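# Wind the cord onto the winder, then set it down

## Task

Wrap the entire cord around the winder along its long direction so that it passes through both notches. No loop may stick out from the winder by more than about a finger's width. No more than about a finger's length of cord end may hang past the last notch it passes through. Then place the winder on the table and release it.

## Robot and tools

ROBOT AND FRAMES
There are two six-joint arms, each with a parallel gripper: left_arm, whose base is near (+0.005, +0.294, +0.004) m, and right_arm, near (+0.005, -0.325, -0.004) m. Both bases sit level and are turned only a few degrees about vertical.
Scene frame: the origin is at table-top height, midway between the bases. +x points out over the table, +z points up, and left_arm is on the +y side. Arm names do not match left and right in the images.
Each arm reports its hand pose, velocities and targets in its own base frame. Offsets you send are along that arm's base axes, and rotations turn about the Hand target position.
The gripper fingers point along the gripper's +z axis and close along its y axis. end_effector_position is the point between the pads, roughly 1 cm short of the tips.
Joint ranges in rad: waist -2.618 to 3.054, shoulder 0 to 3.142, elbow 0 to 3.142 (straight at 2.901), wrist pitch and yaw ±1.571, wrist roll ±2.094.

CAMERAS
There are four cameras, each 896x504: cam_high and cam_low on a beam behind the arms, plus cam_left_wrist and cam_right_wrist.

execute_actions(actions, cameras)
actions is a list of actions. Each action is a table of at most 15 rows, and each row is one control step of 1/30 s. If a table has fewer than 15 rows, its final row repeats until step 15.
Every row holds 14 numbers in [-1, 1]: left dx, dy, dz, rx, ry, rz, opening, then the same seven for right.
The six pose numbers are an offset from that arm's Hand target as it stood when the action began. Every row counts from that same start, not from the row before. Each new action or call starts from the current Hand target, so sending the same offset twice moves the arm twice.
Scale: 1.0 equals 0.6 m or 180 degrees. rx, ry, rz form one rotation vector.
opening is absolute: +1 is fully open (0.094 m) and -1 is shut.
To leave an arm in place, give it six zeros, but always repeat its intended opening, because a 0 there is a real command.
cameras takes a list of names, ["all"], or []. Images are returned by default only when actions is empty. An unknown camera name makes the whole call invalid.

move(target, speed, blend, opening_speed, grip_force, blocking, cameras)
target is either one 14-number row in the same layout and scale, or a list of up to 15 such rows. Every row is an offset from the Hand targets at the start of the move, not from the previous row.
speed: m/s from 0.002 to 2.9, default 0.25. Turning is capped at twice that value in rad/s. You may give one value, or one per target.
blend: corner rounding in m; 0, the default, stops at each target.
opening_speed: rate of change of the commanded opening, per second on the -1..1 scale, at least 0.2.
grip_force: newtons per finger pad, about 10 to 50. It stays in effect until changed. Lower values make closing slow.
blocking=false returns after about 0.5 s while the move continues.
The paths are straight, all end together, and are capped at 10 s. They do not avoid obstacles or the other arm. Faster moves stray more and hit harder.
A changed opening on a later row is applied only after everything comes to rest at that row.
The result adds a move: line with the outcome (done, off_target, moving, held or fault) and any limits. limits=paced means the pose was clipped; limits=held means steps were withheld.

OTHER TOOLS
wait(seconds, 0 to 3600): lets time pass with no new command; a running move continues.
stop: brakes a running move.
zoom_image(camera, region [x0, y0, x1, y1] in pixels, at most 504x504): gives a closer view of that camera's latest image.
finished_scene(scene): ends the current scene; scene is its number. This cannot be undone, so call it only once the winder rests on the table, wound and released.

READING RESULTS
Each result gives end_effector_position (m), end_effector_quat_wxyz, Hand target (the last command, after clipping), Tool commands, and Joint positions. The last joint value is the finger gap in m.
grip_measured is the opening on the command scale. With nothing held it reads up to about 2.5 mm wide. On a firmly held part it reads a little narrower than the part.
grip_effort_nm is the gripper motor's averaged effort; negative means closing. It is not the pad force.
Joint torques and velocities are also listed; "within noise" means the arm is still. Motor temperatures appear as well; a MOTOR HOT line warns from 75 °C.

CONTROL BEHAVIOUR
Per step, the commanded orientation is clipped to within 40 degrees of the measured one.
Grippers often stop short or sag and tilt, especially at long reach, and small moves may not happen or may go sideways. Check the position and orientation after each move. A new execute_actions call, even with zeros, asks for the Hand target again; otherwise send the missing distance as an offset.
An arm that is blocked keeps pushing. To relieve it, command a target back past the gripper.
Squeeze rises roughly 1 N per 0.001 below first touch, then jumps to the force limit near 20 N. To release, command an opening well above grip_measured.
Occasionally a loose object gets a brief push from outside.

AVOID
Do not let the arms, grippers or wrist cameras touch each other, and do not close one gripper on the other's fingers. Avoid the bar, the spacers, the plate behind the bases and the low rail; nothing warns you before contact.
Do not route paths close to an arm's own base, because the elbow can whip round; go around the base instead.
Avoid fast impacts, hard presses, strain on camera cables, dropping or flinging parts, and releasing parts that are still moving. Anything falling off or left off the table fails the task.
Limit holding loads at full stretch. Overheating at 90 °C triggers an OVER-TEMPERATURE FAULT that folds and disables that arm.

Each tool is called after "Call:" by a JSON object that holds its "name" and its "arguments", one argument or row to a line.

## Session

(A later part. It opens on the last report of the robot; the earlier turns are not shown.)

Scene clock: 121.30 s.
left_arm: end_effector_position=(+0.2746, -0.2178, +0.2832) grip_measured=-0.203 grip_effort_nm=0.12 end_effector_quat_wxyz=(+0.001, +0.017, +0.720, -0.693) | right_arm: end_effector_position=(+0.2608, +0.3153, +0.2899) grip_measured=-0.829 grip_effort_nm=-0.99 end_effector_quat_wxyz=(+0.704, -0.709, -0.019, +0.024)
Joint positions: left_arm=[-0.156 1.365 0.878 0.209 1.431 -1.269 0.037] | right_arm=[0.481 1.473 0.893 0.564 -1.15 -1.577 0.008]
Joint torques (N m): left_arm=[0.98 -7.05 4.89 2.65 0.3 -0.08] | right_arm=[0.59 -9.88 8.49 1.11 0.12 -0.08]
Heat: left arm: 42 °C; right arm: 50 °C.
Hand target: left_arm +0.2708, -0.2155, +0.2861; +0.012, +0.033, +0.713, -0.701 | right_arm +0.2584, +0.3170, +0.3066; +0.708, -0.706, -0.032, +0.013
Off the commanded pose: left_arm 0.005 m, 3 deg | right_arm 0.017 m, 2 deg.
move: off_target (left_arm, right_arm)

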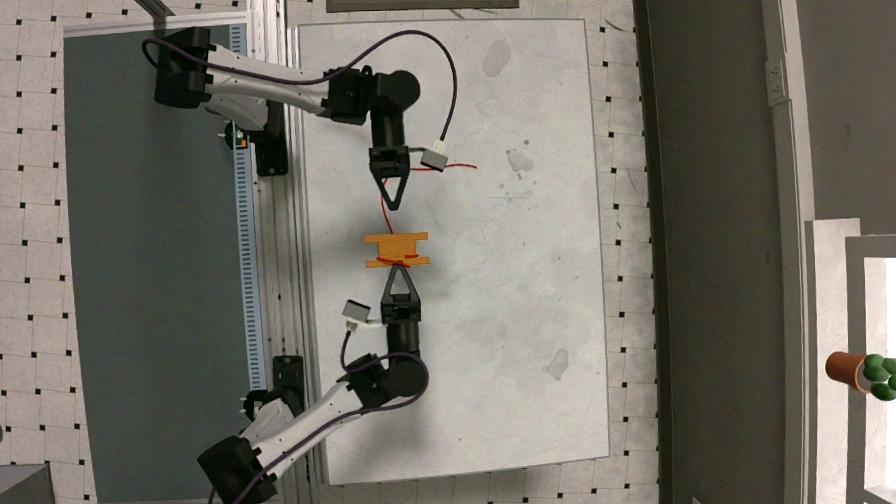

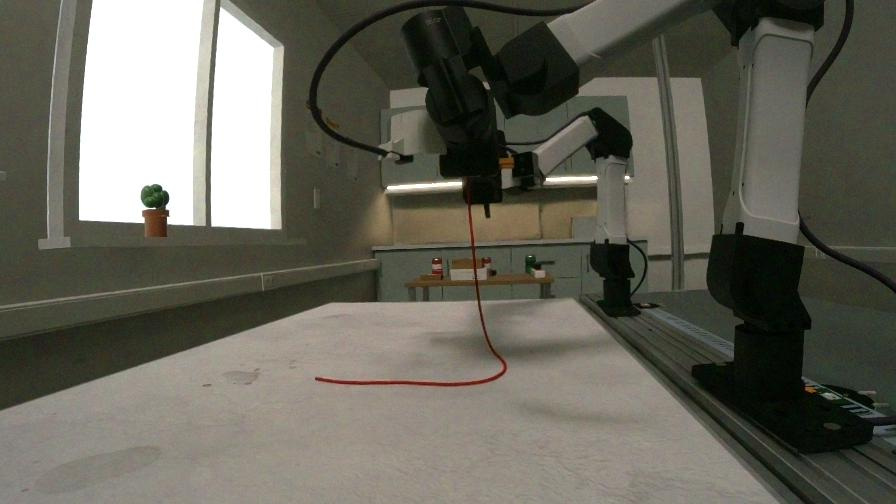

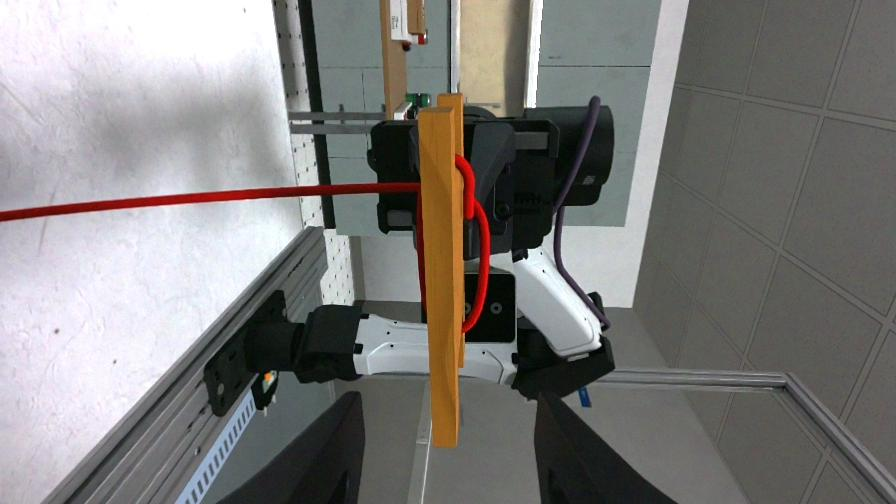

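Call:
{"name": "move", "arguments": {
  "target": [
    [0, 0, 0, 0, 0, 0, -0.2, 0, 0, 0.01, -0.03, 0.499, 0, -0.88],
    [0, 0, 0, 0, 0, 0, -0.2, 0, 0, 0.01, -0.06, 0.99, 0, -0.88],
    [0, 0, 0, 0, 0, 0, -0.2, 0, 0, 0.01, -0.03, 0.499, 0, -0.88],
    [0, 0, 0, 0, 0, 0, -0.2, 0, 0, 0.01, 0, 0, 0, -0.88]
  ],
  "speed": 0.45,
  "blend": [0.1, 0, 0.1, 0],
  "cameras": ["cam_high", "cam_left_wrist"]
}}

Call:
{"name": "zoom_image", "arguments": {
  "camera": "cam_high",
  "region": [345, 215, 445, 290]
}}

Scene clock: 134.83 s.
left_arm: end_effector_position=(+0.2746, -0.2178, +0.2833) grip_measured=-0.203 grip_effort_nm=0.12 end_effector_quat_wxyz=(+0.001, +0.017, +0.719, -0.694) | right_arm: end_effector_position=(+0.2619, +0.3157, +0.3050) grip_measured=-0.829 grip_effort_nm=-0.99 end_effector_quat_wxyz=(+0.708, -0.706, -0.026, +0.014)
Joint positions: left_arm=[-0.156 1.365 0.871 0.235 1.431 -1.289 0.037] | right_arm=[0.481 1.46 0.932 0.534 -1.147 -1.583 0.008]
Joint torques (N m): left_arm=[0.98 -7.02 4.83 2.65 0.28 -0.09] | right_arm=[0.62 -9.1 7.25 1.12 0.1 -0.05]
Heat: left arm: 45 °C; right arm: 50 °C.
Hand target: left_arm +0.2707, -0.2155, +0.2860; +0.012, +0.033, +0.713, -0.701 | right_arm +0.2584, +0.3170, +0.3127; +0.708, -0.706, -0.032, +0.013
Off the commanded pose: left_arm 0.005 m, 3 deg | right_arm 0.008 m, 1 deg.
move: done

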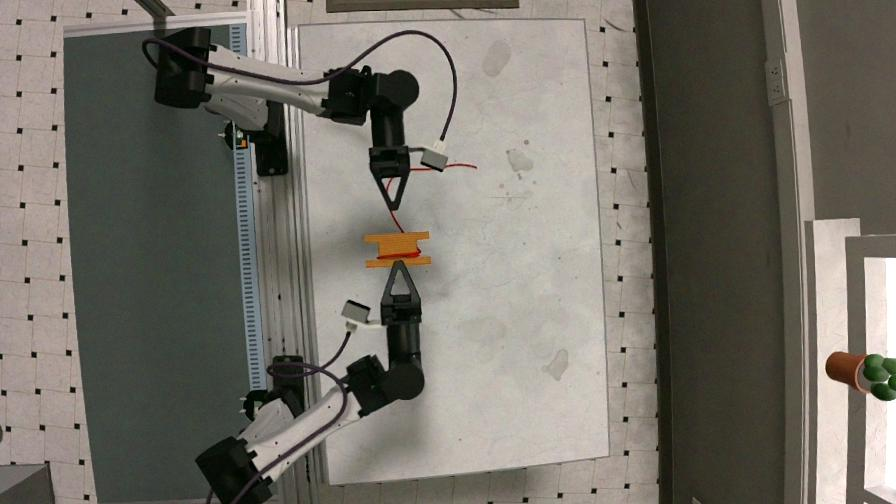

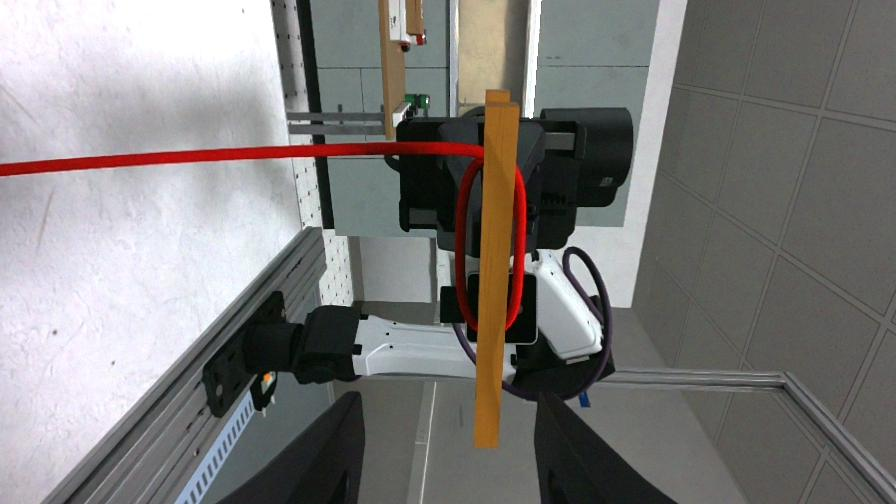

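Scaled by 5.040 from the camera's image (finer frame: 1280x720).

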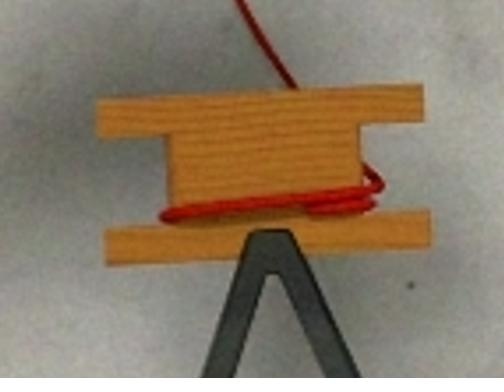

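Call:
{"name": "move", "arguments": {
  "target": [
    [0.01, -0.0963, 0.0217, 0, 0, 0, -0.2, 0, 0, 0, 0, 0, 0, -0.88],
    [0.01, -0.0963, 0.0217, 0, 0, 0, -0.88, 0, 0, 0, 0, 0, 0, -0.88],
    [0.01, -0.0963, 0.0217, 0, 0, 0, -0.88, 0, 0, 0, 0, 0, 0, -0.2],
    [0.01, -0.0963, 0.0217, 0, 0, 0, -0.88, 0.006, -0.0998, 0, 0, 0, 0, -0.2],
    [0.01, -0.0963, 0.03, -0.014, -0.5, 0, -0.88, 0.006, -0.0998, 0, -0.03, 0.499, 0, -0.2],
    [0.01, -0.0963, 0.03, -0.028, -0.999, 0, -0.88, 0.006, -0.0998, 0, -0.06, 0.985, 0, -0.2]
  ],
  "speed": [0.25, 0.25, 0.25, 0.3, 0.42, 0.42],
  "blend": [0, 0, 0, 0.02, 0.1, 0],
  "cameras": ["cam_high", "cam_right_wrist"]
}}

Call:
{"name": "zoom_image", "arguments": {
  "camera": "cam_high",
  "region": [345, 215, 445, 290]
}}

Scene clock: 150.70 s.
left_arm: end_effector_position=(+0.2789, -0.2726, +0.2985) grip_measured=-0.837 grip_effort_nm=-1.04 end_effector_quat_wxyz=(+0.714, +0.700, -0.019, +0.006) | right_arm: end_effector_position=(+0.2649, +0.2598, +0.3099) grip_measured=-0.202 grip_effort_nm=0.12 end_effector_quat_wxyz=(-0.008, -0.036, +0.712, +0.701)
Joint positions: left_arm=[-0.336 1.449 0.863 0.65 1.253 1.544 0.008] | right_arm=[0.303 1.374 0.918 0.385 -1.328 1.462 0.038]
Joint torques (N m): left_arm=[0.02 -7.64 7.27 1.61 -0.11 0.14] | right_arm=[-0.53 -8.31 4.57 1.83 -0.02 0.08]
Heat: left arm: 46 °C; right arm: 50 °C.
Hand target: left_arm +0.2766, -0.2734, +0.3040; +0.713, +0.700, -0.031, +0.012 | right_arm +0.2621, +0.2571, +0.3126; +0.003, -0.045, +0.706, +0.707
Off the commanded pose: left_arm 0.006 m, 2 deg | right_arm 0.005 m, 2 deg.
move: done; target 2's new opening was sent with left_arm's hand 0.014 m and 4 deg from that target; target 3's new opening was sent with right_arm's hand 0.011 m and 1 deg from that target

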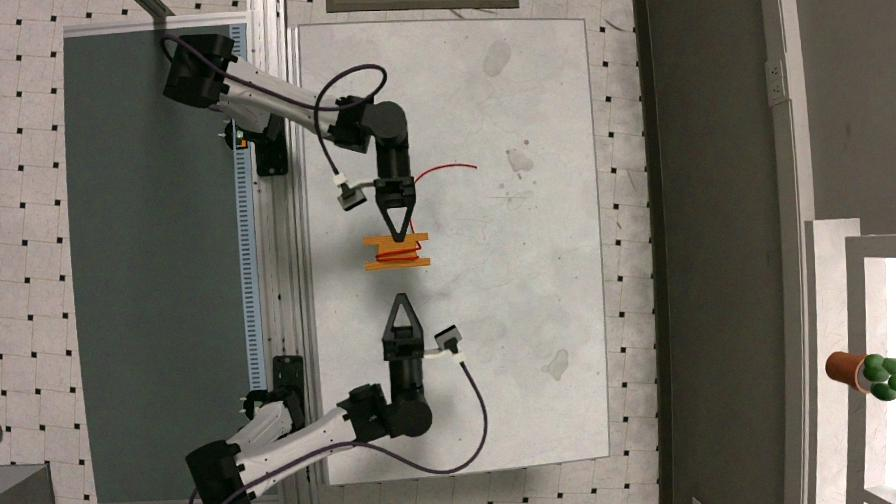

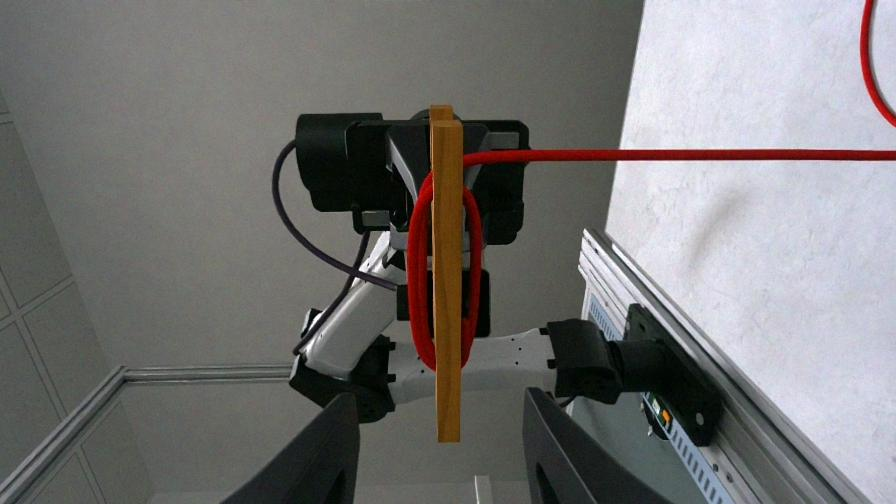

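Scaled by 5.040 from the camera's image (finer frame: 1280x720).

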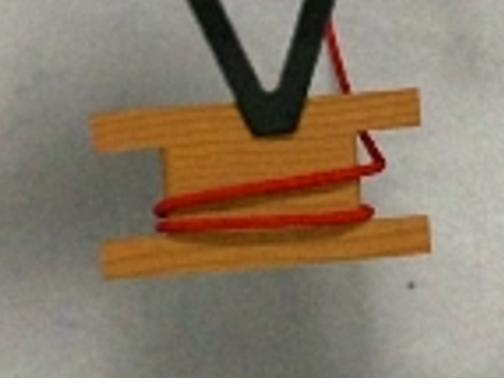

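Call:
{"name": "move", "arguments": {
  "target": [
    [0, 0, 0, 0, 0, 0, -0.88, -0.012, 0.09, 0, 0, 0, 0, -0.2],
    [0, 0, 0, 0, 0, 0, -0.88, -0.012, 0.09, 0, 0, 0, 0, -0.88],
    [0, 0, 0, 0, 0, 0, -0.2, -0.012, 0.09, 0, 0, 0, 0, -0.88],
    [0.0028, 0.1, 0, 0, 0, 0, -0.2, -0.012, 0.09, 0, 0, 0, 0, -0.88],
    [0.0028, 0.1, 0, 0.004, 0.15, 0, -0.2, -0.012, 0.09, 0.008, 0, 0, -0.0444, -0.88],
    [0.0028, 0.1, 0, 0.014, 0.55, 0, -0.2, -0.012, 0.09, 0.008, 0.079, -0.606, -0.03, -0.88],
    [0.0028, 0.1, 0, 0.028, 0.99, 0, -0.2, -0.012, 0.09, 0.008, 0.06, -0.99, 0, -0.88]
  ],
  "speed": [0.25, 0.25, 0.25, 0.3, 0.42, 0.42, 0.42],
  "blend": [0, 0, 0, 0.02, 0.05, 0.1, 0],
  "cameras": ["cam_high", "cam_left_wrist"]
}}

Call:
{"name": "zoom_image", "arguments": {
  "camera": "cam_high",
  "region": [345, 215, 445, 290]
}}

Scene clock: 167.43 s.
left_arm: end_effector_position=(+0.2818, -0.2154, +0.3025) grip_measured=-0.203 grip_effort_nm=0.12 end_effector_quat_wxyz=(+0.013, +0.028, +0.721, -0.692) | right_arm: end_effector_position=(+0.2560, +0.3111, +0.3008) grip_measured=-0.836 grip_effort_nm=-0.99 end_effector_quat_wxyz=(+0.705, -0.709, -0.027, +0.019)
Joint positions: left_arm=[-0.145 1.377 0.979 0.078 1.44 -1.195 0.037] | right_arm=[0.475 1.437 0.908 0.514 -1.161 -1.597 0.008]
Joint torques (N m): left_arm=[0.99 -7.01 4.82 2.63 0.34 -0.08] | right_arm=[0.16 -9.51 8.57 1.11 0.11 -0.05]
Heat: left arm: 44 °C; right arm: 49 °C.
Hand target: left_arm +0.2784, -0.2133, +0.3041; +0.022, +0.043, +0.712, -0.701 | right_arm +0.2548, +0.3111, +0.3174; +0.708, -0.706, -0.037, +0.007
Off the commanded pose: left_arm 0.004 m, 2 deg | right_arm 0.017 m, 2 deg.
move: off_target (right_arm)

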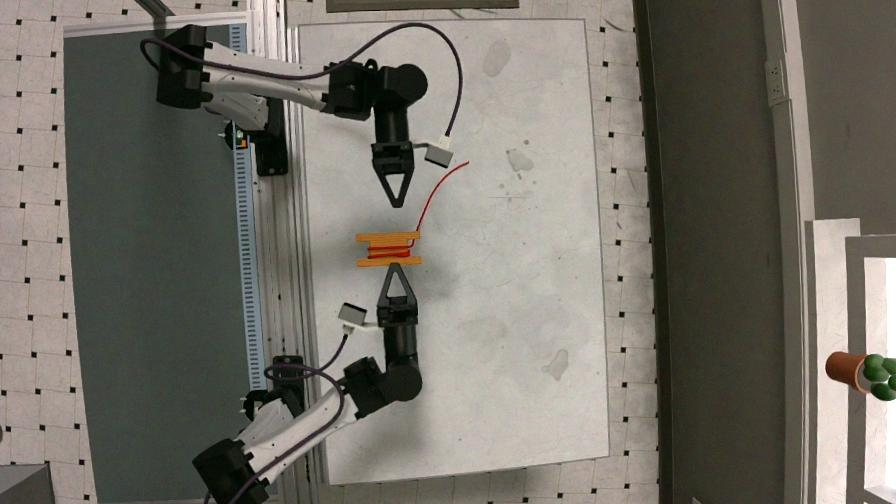

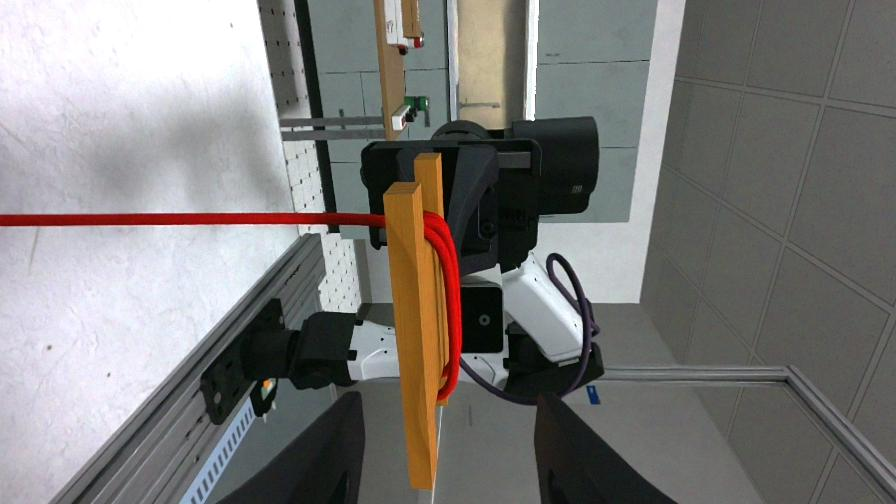

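Scaled by 5.040 from the camera's image (finer frame: 1280x720).

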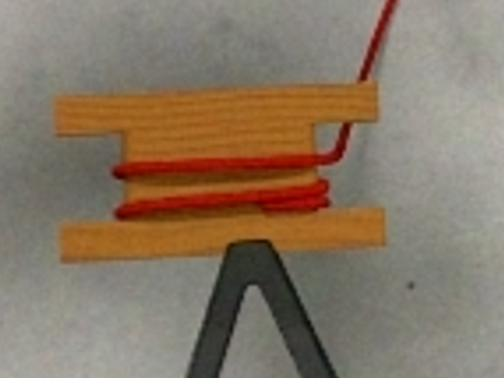

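Call:
{"name": "move", "arguments": {
  "target": [
    [-0.0317, -0.093, -0.0167, 0, 0.01, 0, -0.2, 0, 0, 0, 0, 0, 0, -0.88],
    [-0.0317, -0.093, -0.0167, 0, 0.01, 0, -0.88, 0, 0, 0, 0, 0, 0, -0.88],
    [-0.0317, -0.093, -0.0167, 0, 0.01, 0, -0.88, 0, 0, 0, 0, 0, 0, -0.2],
    [-0.0317, -0.093, -0.0167, 0, 0.01, 0, -0.88, 0.006, -0.0998, 0, 0, 0, 0, -0.2],
    [-0.0317, -0.093, 0.02, 0, 0, -0.05, -0.88, 0.006, -0.0998, 0.02, -0.008, 0.13, 0, -0.2],
    [-0.0317, -0.093, 0.04, 0.031, -0.609, -0.0335, -0.88, 0.006, -0.0998, 0.03, -0.03, 0.499, 0, -0.2],
    [-0.0317, -0.093, 0.04, -0.028, -0.999, 0, -0.88, 0.006, -0.0998, 0.04, -0.06, 0.985, 0, -0.2]
  ],
  "speed": [0.25, 0.25, 0.25, 0.3, 0.42, 0.42, 0.42],
  "blend": [0, 0, 0, 0.02, 0.05, 0.1, 0],
  "cameras": ["cam_high", "cam_right_wrist"]
}}

Call:
{"name": "zoom_image", "arguments": {
  "camera": "cam_high",
  "region": [345, 215, 445, 290]
}}

Scene clock: 187.27 s.
left_arm: end_effector_position=(+0.2598, -0.2698, +0.3308) grip_measured=-0.836 grip_effort_nm=-1.04 end_effector_quat_wxyz=(+0.708, +0.705, -0.021, +0.015) | right_arm: end_effector_position=(+0.2622, +0.2545, +0.3383) grip_measured=-0.202 grip_effort_nm=0.12 end_effector_quat_wxyz=(-0.001, -0.039, +0.713, +0.700)
Joint positions: left_arm=[-0.351 1.323 0.923 0.411 1.229 1.612 0.008] | right_arm=[0.288 1.337 1.008 0.245 -1.339 1.436 0.038]
Joint torques (N m): left_arm=[0.87 -4.6 5.15 2.68 0.14 0.09] | right_arm=[-0.66 -8.31 4.64 1.83 -0.09 0.08]
Motor temperatures (°C): left_arm=[27 40 40 48 28 29 27] | right_arm=[27 49 48 30 25 28 29]
Heat: left arm: 48 °C; right arm: 49 °C.
Hand target: left_arm +0.2594, -0.2691, +0.3281; +0.713, +0.700, -0.041, +0.022 | right_arm +0.2584, +0.2513, +0.3415; +0.009, -0.051, +0.706, +0.707
Off the commanded pose: left_arm 0.003 m, 3 deg | right_arm 0.006 m, 2 deg.
move: off_target (left_arm); target 2's new opening was sent with left_arm's hand 0.007 m and 3 deg from that target; target 3's new opening was sent with right_arm's hand 0.018 m and 2 deg from that target

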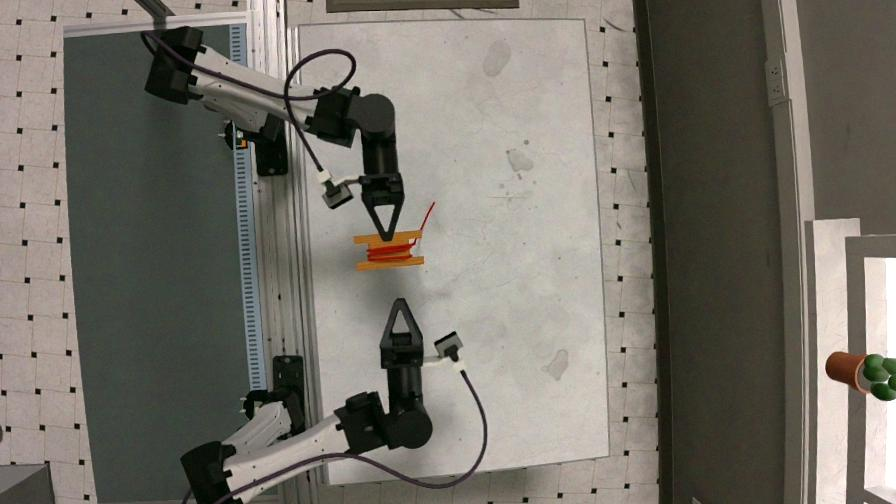

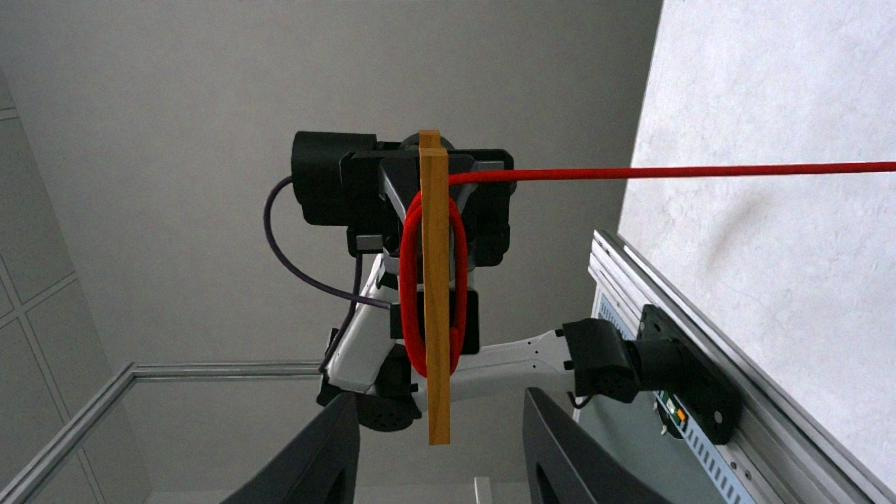

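Scaled by 5.040 from the camera's image (finer frame: 1280x720).

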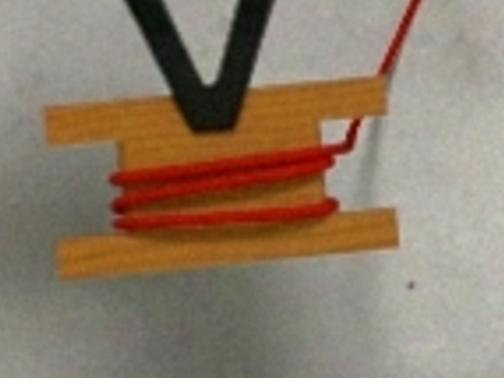

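Call:
{"name": "wait", "arguments": {
  "seconds": 0.1,
  "cameras": ["cam_low", "cam_high"]
}}

Call:
{"name": "zoom_image", "arguments": {
  "camera": "cam_low",
  "region": [380, 120, 620, 380]
}}

Call:
{"name": "zoom_image", "arguments": {
  "camera": "cam_high",
  "region": [380, 180, 480, 260]
}}

Scene clock: 191.20 s.
left_arm: end_effector_position=(+0.2598, -0.2698, +0.3308) grip_measured=-0.836 grip_effort_nm=-1.04 end_effector_quat_wxyz=(+0.708, +0.705, -0.021, +0.015) | right_arm: end_effector_position=(+0.2622, +0.2545, +0.3383) grip_measured=-0.202 grip_effort_nm=0.12 end_effector_quat_wxyz=(-0.001, -0.039, +0.713, +0.700)
Joint positions: left_arm=[-0.351 1.323 0.923 0.411 1.229 1.612 0.008] | right_arm=[0.288 1.337 1.008 0.245 -1.339 1.436 0.038]
Joint torques (N m): left_arm=[0.85 -4.59 5.14 2.68 0.14 0.09] | right_arm=[-0.68 -8.29 4.63 1.84 -0.09 0.07]
Heat: left arm: 49 °C; right arm: 48 °C.
Hand target: left_arm +0.2594, -0.2691, +0.3281; +0.713, +0.700, -0.041, +0.022 | right_arm +0.2584, +0.2513, +0.3415; +0.009, -0.051, +0.706, +0.707
Tool commands: left_gripper/opening=-0.88 right_gripper/opening=-0.2
Off the commanded pose: left_arm 0.003 m, 3 deg | right_arm 0.006 m, 2 deg.
wait: 0.10 s; at rest from the start
Images, in order (width x height): cam_high 896x504, cam_low 896x504.

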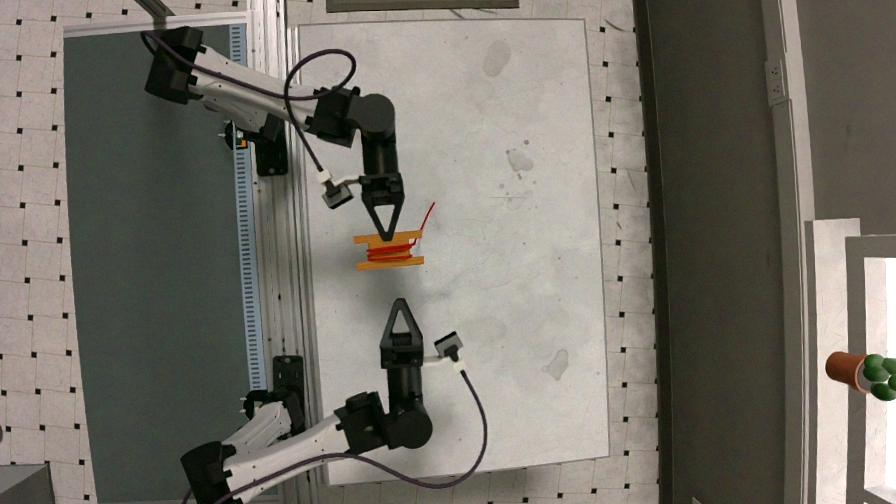

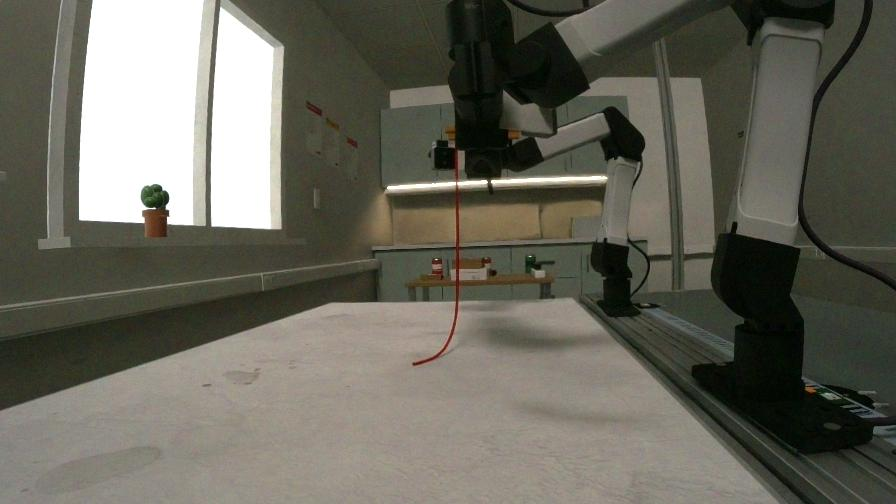

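Scaled by 1.938 from the camera's image (finer frame: 1280x720).

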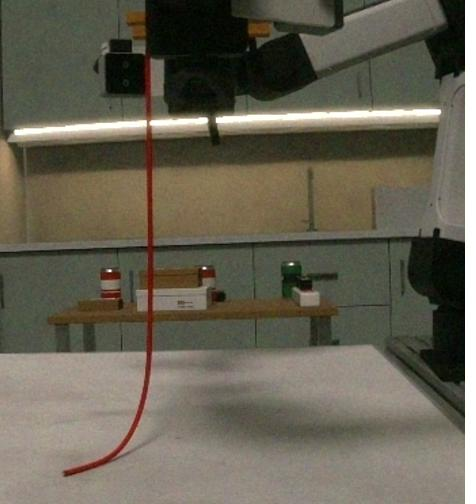

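Scaled by 5.040 from the camera's image (finer frame: 1280x720).

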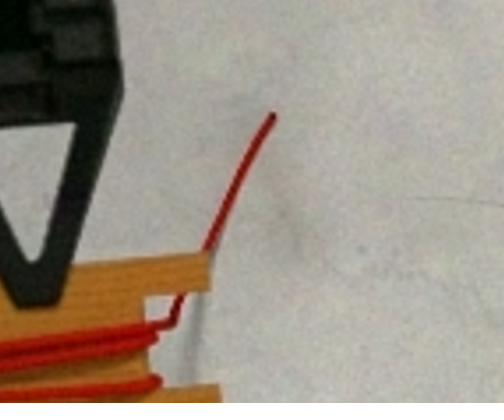

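Call:
{"name": "move", "arguments": {
  "target": [
    [0, 0, 0, 0, 0, 0, -0.88, -0.0287, 0.1, 0.005, 0, 0, 0, -0.2],
    [0, 0, 0, 0, 0, 0, -0.88, -0.0287, 0.1, 0.005, 0, 0, 0, -0.88],
    [0, 0, 0, 0, 0, 0, -0.2, -0.0287, 0.1, 0.005, 0, 0, 0, -0.88],
    [0.0028, 0.1, 0, 0, 0, 0, -0.2, -0.0287, 0.1, 0.005, 0, 0, 0, -0.88],
    [0.0028, 0.1, 0, 0.004, 0.15, 0, -0.2, -0.0287, 0.1, 0.01, 0, 0, -0.0778, -0.88],
    [0.0028, 0.1, 0, 0.014, 0.55, 0, -0.2, -0.0287, 0.1, 0.01, 0.111, -0.6076, -0.052, -0.88],
    [0.0028, 0.1, 0, 0.028, 0.99, 0, -0.2, -0.0287, 0.1, 0.01, 0.06, -0.99, 0, -0.88]
  ],
  "speed": [0.25, 0.25, 0.25, 0.3, 0.42, 0.42, 0.42],
  "blend": [0, 0, 0, 0.02, 0.05, 0.1, 0],
  "cameras": ["cam_high", "cam_left_wrist"]
}}

Call:
{"name": "zoom_image", "arguments": {
  "camera": "cam_high",
  "region": [345, 215, 445, 290]
}}

Scene clock: 218.57 s.
left_arm: end_effector_position=(+0.2637, -0.2110, +0.3256) grip_measured=-0.203 grip_effort_nm=0.12 end_effector_quat_wxyz=(+0.021, +0.038, +0.721, -0.692) | right_arm: end_effector_position=(+0.2457, +0.3108, +0.3302) grip_measured=-0.841 grip_effort_nm=-0.99 end_effector_quat_wxyz=(+0.704, -0.709, -0.030, +0.012)
Joint positions: left_arm=[-0.138 1.297 1.019 -0.071 1.448 -1.142 0.037] | right_arm=[0.492 1.37 0.973 0.377 -1.138 -1.614 0.007]
Joint torques (N m): left_arm=[0.98 -6.28 5.08 2.6 0.36 -0.08] | right_arm=[0.62 -8.96 8.79 1.13 0.11 -0.05]
Heat: left arm: 50 °C; right arm: 47 °C.
Hand target: left_arm +0.2610, -0.2091, +0.3280; +0.032, +0.053, +0.711, -0.700 | right_arm +0.2413, +0.3113, +0.3474; +0.708, -0.705, -0.043, +0.001
Off the commanded pose: left_arm 0.004 m, 3 deg | right_arm 0.018 m, 2 deg.
move: off_target (left_arm, right_arm)

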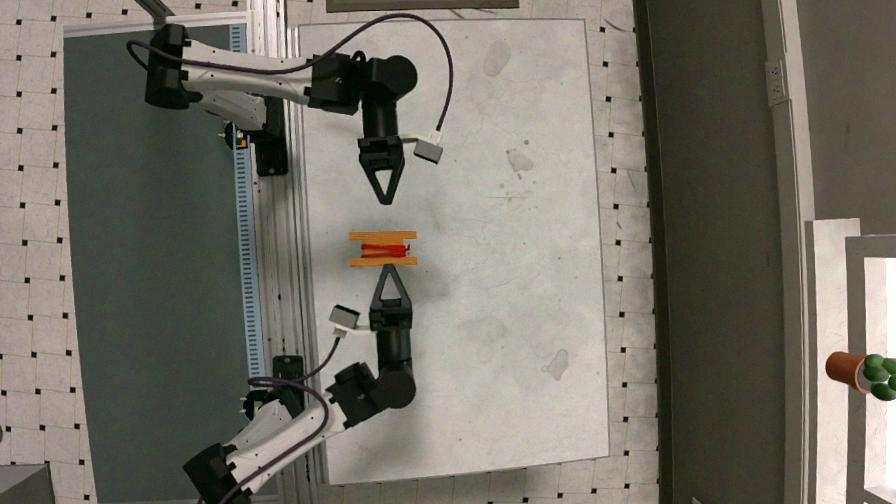

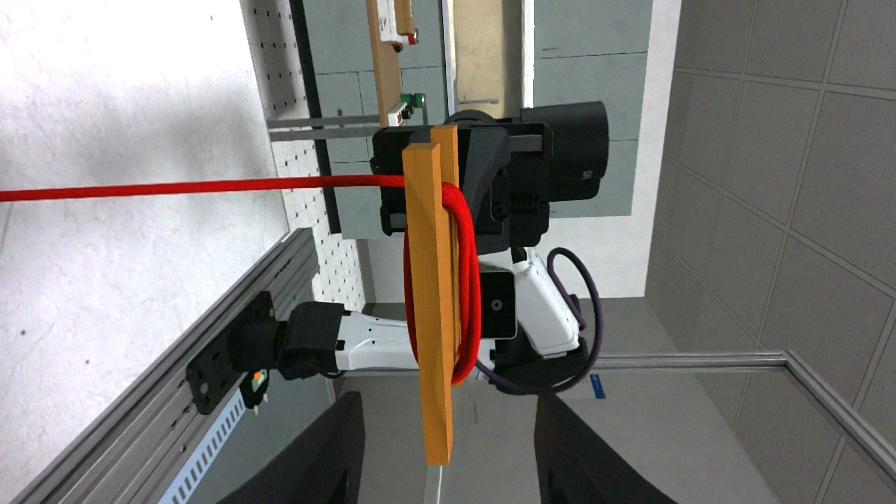

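Scaled by 5.040 from the camera's image (finer frame: 1280x720).

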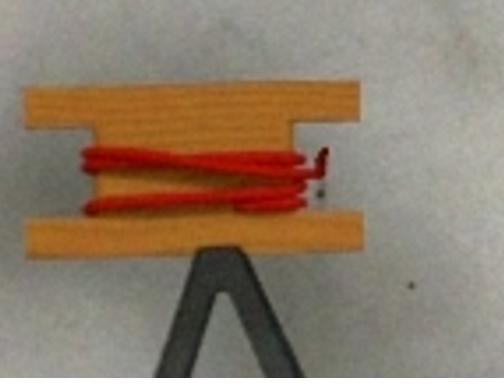

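Call:
{"name": "move", "arguments": {
  "target": [
    [-0.014, -0.095, -0.008, 0, 0.009, 0, -0.2, 0, 0, 0, 0, 0, 0, -0.88],
    [-0.014, -0.095, -0.008, 0, 0.009, 0, -0.88, 0, 0, 0, 0, 0, 0, -0.88],
    [-0.014, -0.095, -0.008, 0, 0.009, 0, -0.88, 0, 0, 0, 0, 0, 0, -0.2],
    [-0.014, -0.095, -0.008, 0, 0.009, 0, -0.88, 0.006, -0.0998, 0, 0, 0, 0, -0.2],
    [-0.014, -0.095, 0, 0, 0, -0.0333, -0.88, 0.006, -0.0998, -0.01, -0.008, 0.13, 0, -0.2],
    [-0.014, -0.095, 0, 0.015, -0.581, -0.0225, -0.88, 0.006, -0.0998, -0.01, -0.03, 0.499, 0, -0.2],
    [-0.014, -0.095, 0, -0.0273, -0.972, 0, -0.88, 0.006, -0.0998, -0.01, 0.059, -0.98, 0, -0.2]
  ],
  "speed": [0.25, 0.25, 0.25, 0.3, 0.42, 0.42, 0.42],
  "blend": [0, 0, 0, 0.02, 0.05, 0.1, 0],
  "cameras": ["cam_high", "cam_low", "cam_right_wrist"]
}}

Call:
{"name": "zoom_image", "arguments": {
  "camera": "cam_high",
  "region": [345, 215, 445, 290]
}}

Scene clock: 236.33 s.
left_arm: end_effector_position=(+0.2532, -0.2662, +0.3295) grip_measured=-0.838 grip_effort_nm=-1.04 end_effector_quat_wxyz=(+0.708, +0.706, +0.001, -0.006) | right_arm: end_effector_position=(+0.2477, +0.2542, +0.3391) grip_measured=-0.202 grip_effort_nm=0.12 end_effector_quat_wxyz=(-0.030, -0.011, +0.714, +0.700)
Joint positions: left_arm=[-0.348 1.291 0.896 0.405 1.229 1.552 0.008] | right_arm=[0.303 1.282 0.969 0.235 -1.326 1.521 0.038]
Joint torques (N m): left_arm=[0.68 -4.18 5.39 2.68 0.13 0.1] | right_arm=[-0.65 -7.49 4.64 1.85 -0.06 0.08]
Heat: left arm: 51 °C; right arm: 48 °C.
Hand target: left_arm +0.2526, -0.2661, +0.3279; +0.713, +0.701, -0.020, +0.003 | right_arm +0.2449, +0.2513, +0.3414; -0.020, -0.021, +0.707, +0.706
Off the commanded pose: left_arm 0.002 m, 3 deg | right_arm 0.005 m, 2 deg.
move: off_target (left_arm); target 3's new opening was sent with right_arm's hand 0.014 m and 1 deg from that target

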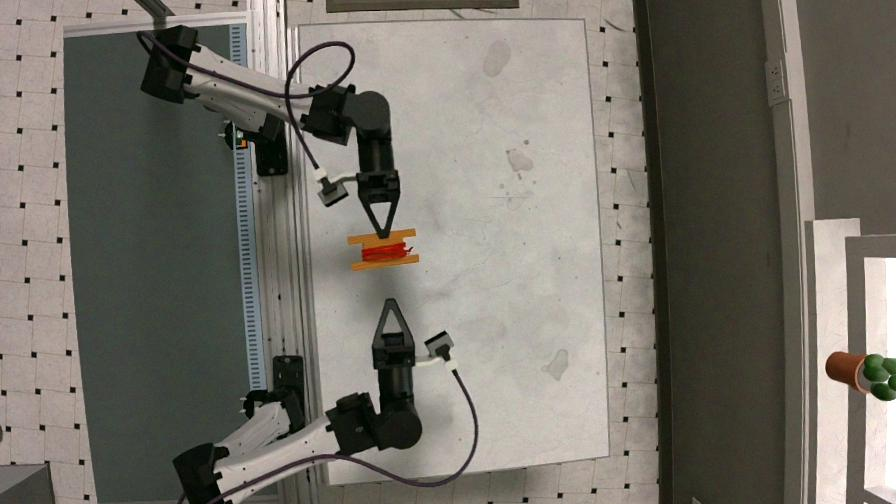

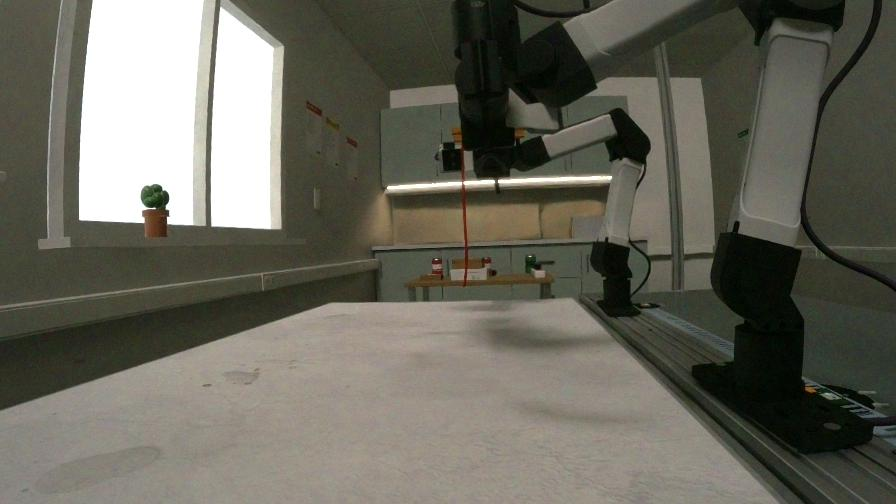

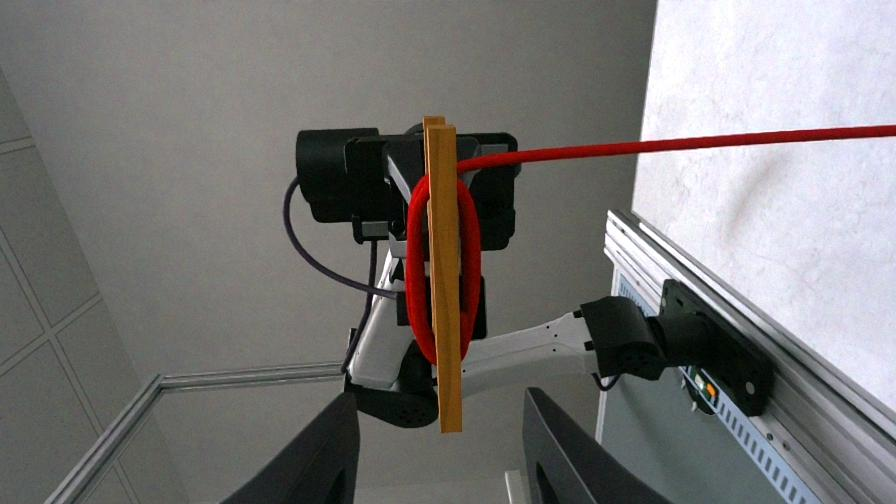

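Scaled by 5.040 from the camera's image (finer frame: 1280x720).

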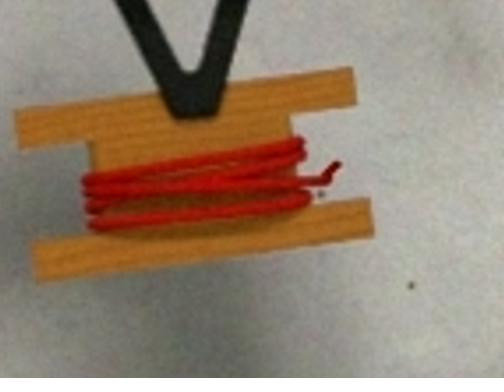

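Call:
{"name": "move", "arguments": {
  "target": [
    [0, 0, 0, 0, 0, 0, -0.88, -0.0175, 0.102, -0.001, 0, 0, 0, -0.2],
    [0, 0, 0, 0, 0, 0, -0.88, -0.0175, 0.102, -0.001, 0, 0, 0, -0.88],
    [0, 0, 0, 0, 0, 0, -0.2, -0.0175, 0.102, -0.001, 0, 0, 0, -0.88],
    [0.0028, 0.1, 0, 0, 0, 0, -0.2, -0.0175, 0.102, -0.001, 0, 0, 0, -0.88],
    [0.0028, 0.1, 0, 0.014, 0.5, 0, -0.2, -0.0175, 0.102, 0.005, 0.03, -0.499, 0, -0.88],
    [0.0028, 0.1, 0, 0.028, 0.999, 0, -0.2, -0.0175, 0.102, 0.005, 0.06, -0.985, 0, -0.88]
  ],
  "speed": [0.25, 0.25, 0.25, 0.3, 0.42, 0.42],
  "blend": [0, 0, 0, 0.02, 0.1, 0],
  "cameras": ["cam_high", "cam_low", "cam_left_wrist"]
}}

Call:
{"name": "zoom_image", "arguments": {
  "camera": "cam_high",
  "region": [345, 215, 445, 290]
}}

Scene clock: 255.73 s.
left_arm: end_effector_position=(+0.2592, -0.2077, +0.3226) grip_measured=-0.203 grip_effort_nm=0.12 end_effector_quat_wxyz=(-0.014, +0.007, +0.724, -0.689) | right_arm: end_effector_position=(+0.2353, +0.3105, +0.3436) grip_measured=-0.842 grip_effort_nm=-0.99 end_effector_quat_wxyz=(+0.710, -0.703, -0.008, +0.032)
Joint positions: left_arm=[-0.128 1.295 1.044 -0.216 1.46 -1.116 0.037] | right_arm=[0.509 1.326 0.969 0.38 -1.118 -1.517 0.007]
Joint torques (N m): left_arm=[0.8 -7.24 5.04 2.52 0.43 -0.09] | right_arm=[0.5 -6.09 7.34 1.13 0.08 -0.05]
Heat: left arm: 52 °C; right arm: 47 °C.
Hand target: left_arm +0.2543, -0.2061, +0.3280; +0.001, +0.023, +0.713, -0.701 | right_arm +0.2343, +0.3126, +0.3444; +0.707, -0.706, -0.008, +0.037
Off the commanded pose: left_arm 0.007 m, 3 deg | right_arm 0.002 m, 1 deg.
move: off_target (left_arm); target 3's new opening was sent with left_arm's hand 0.001 m and 3 deg from that target

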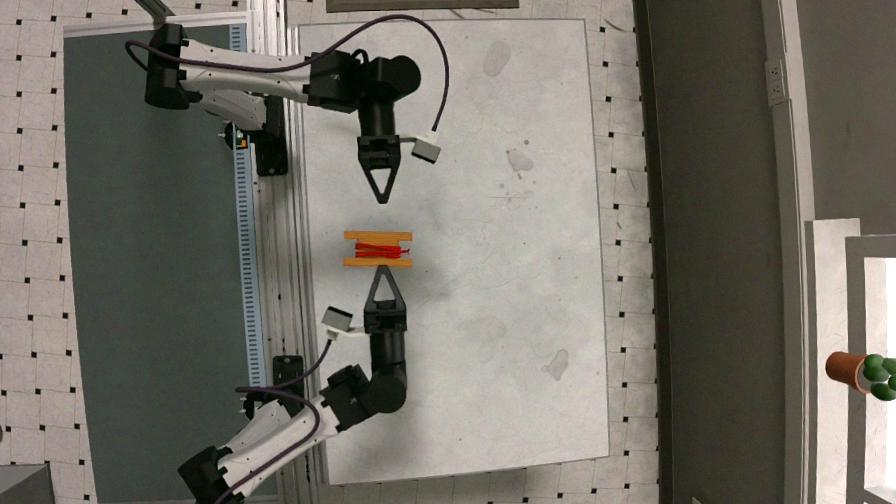

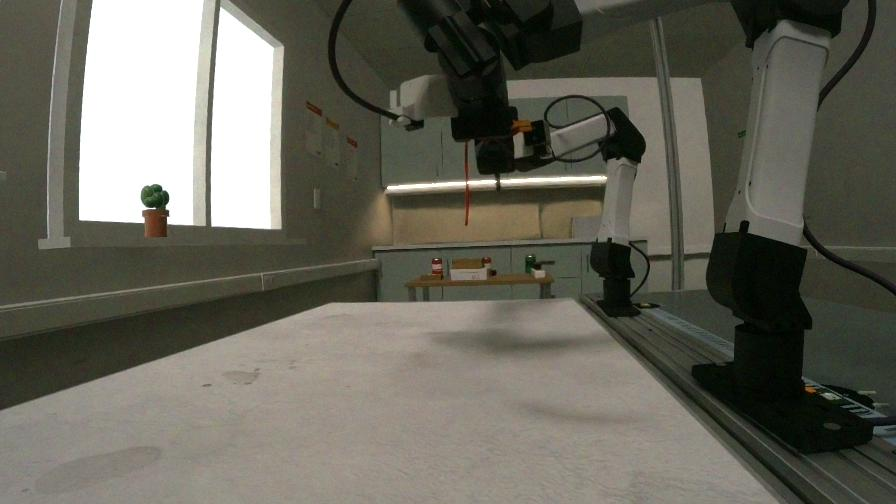

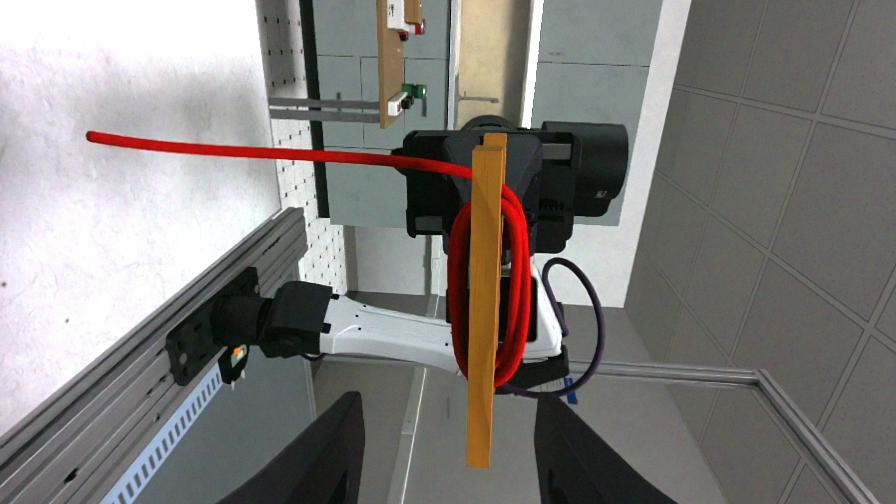

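Scaled by 5.040 from the camera's image (finer frame: 1280x720).

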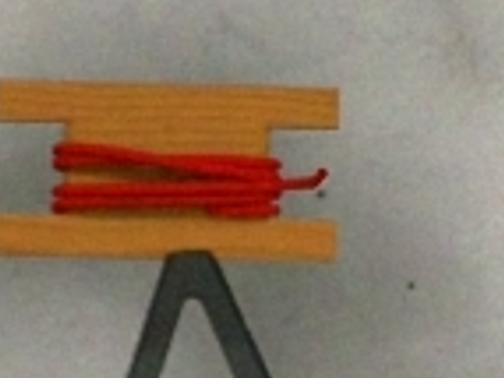

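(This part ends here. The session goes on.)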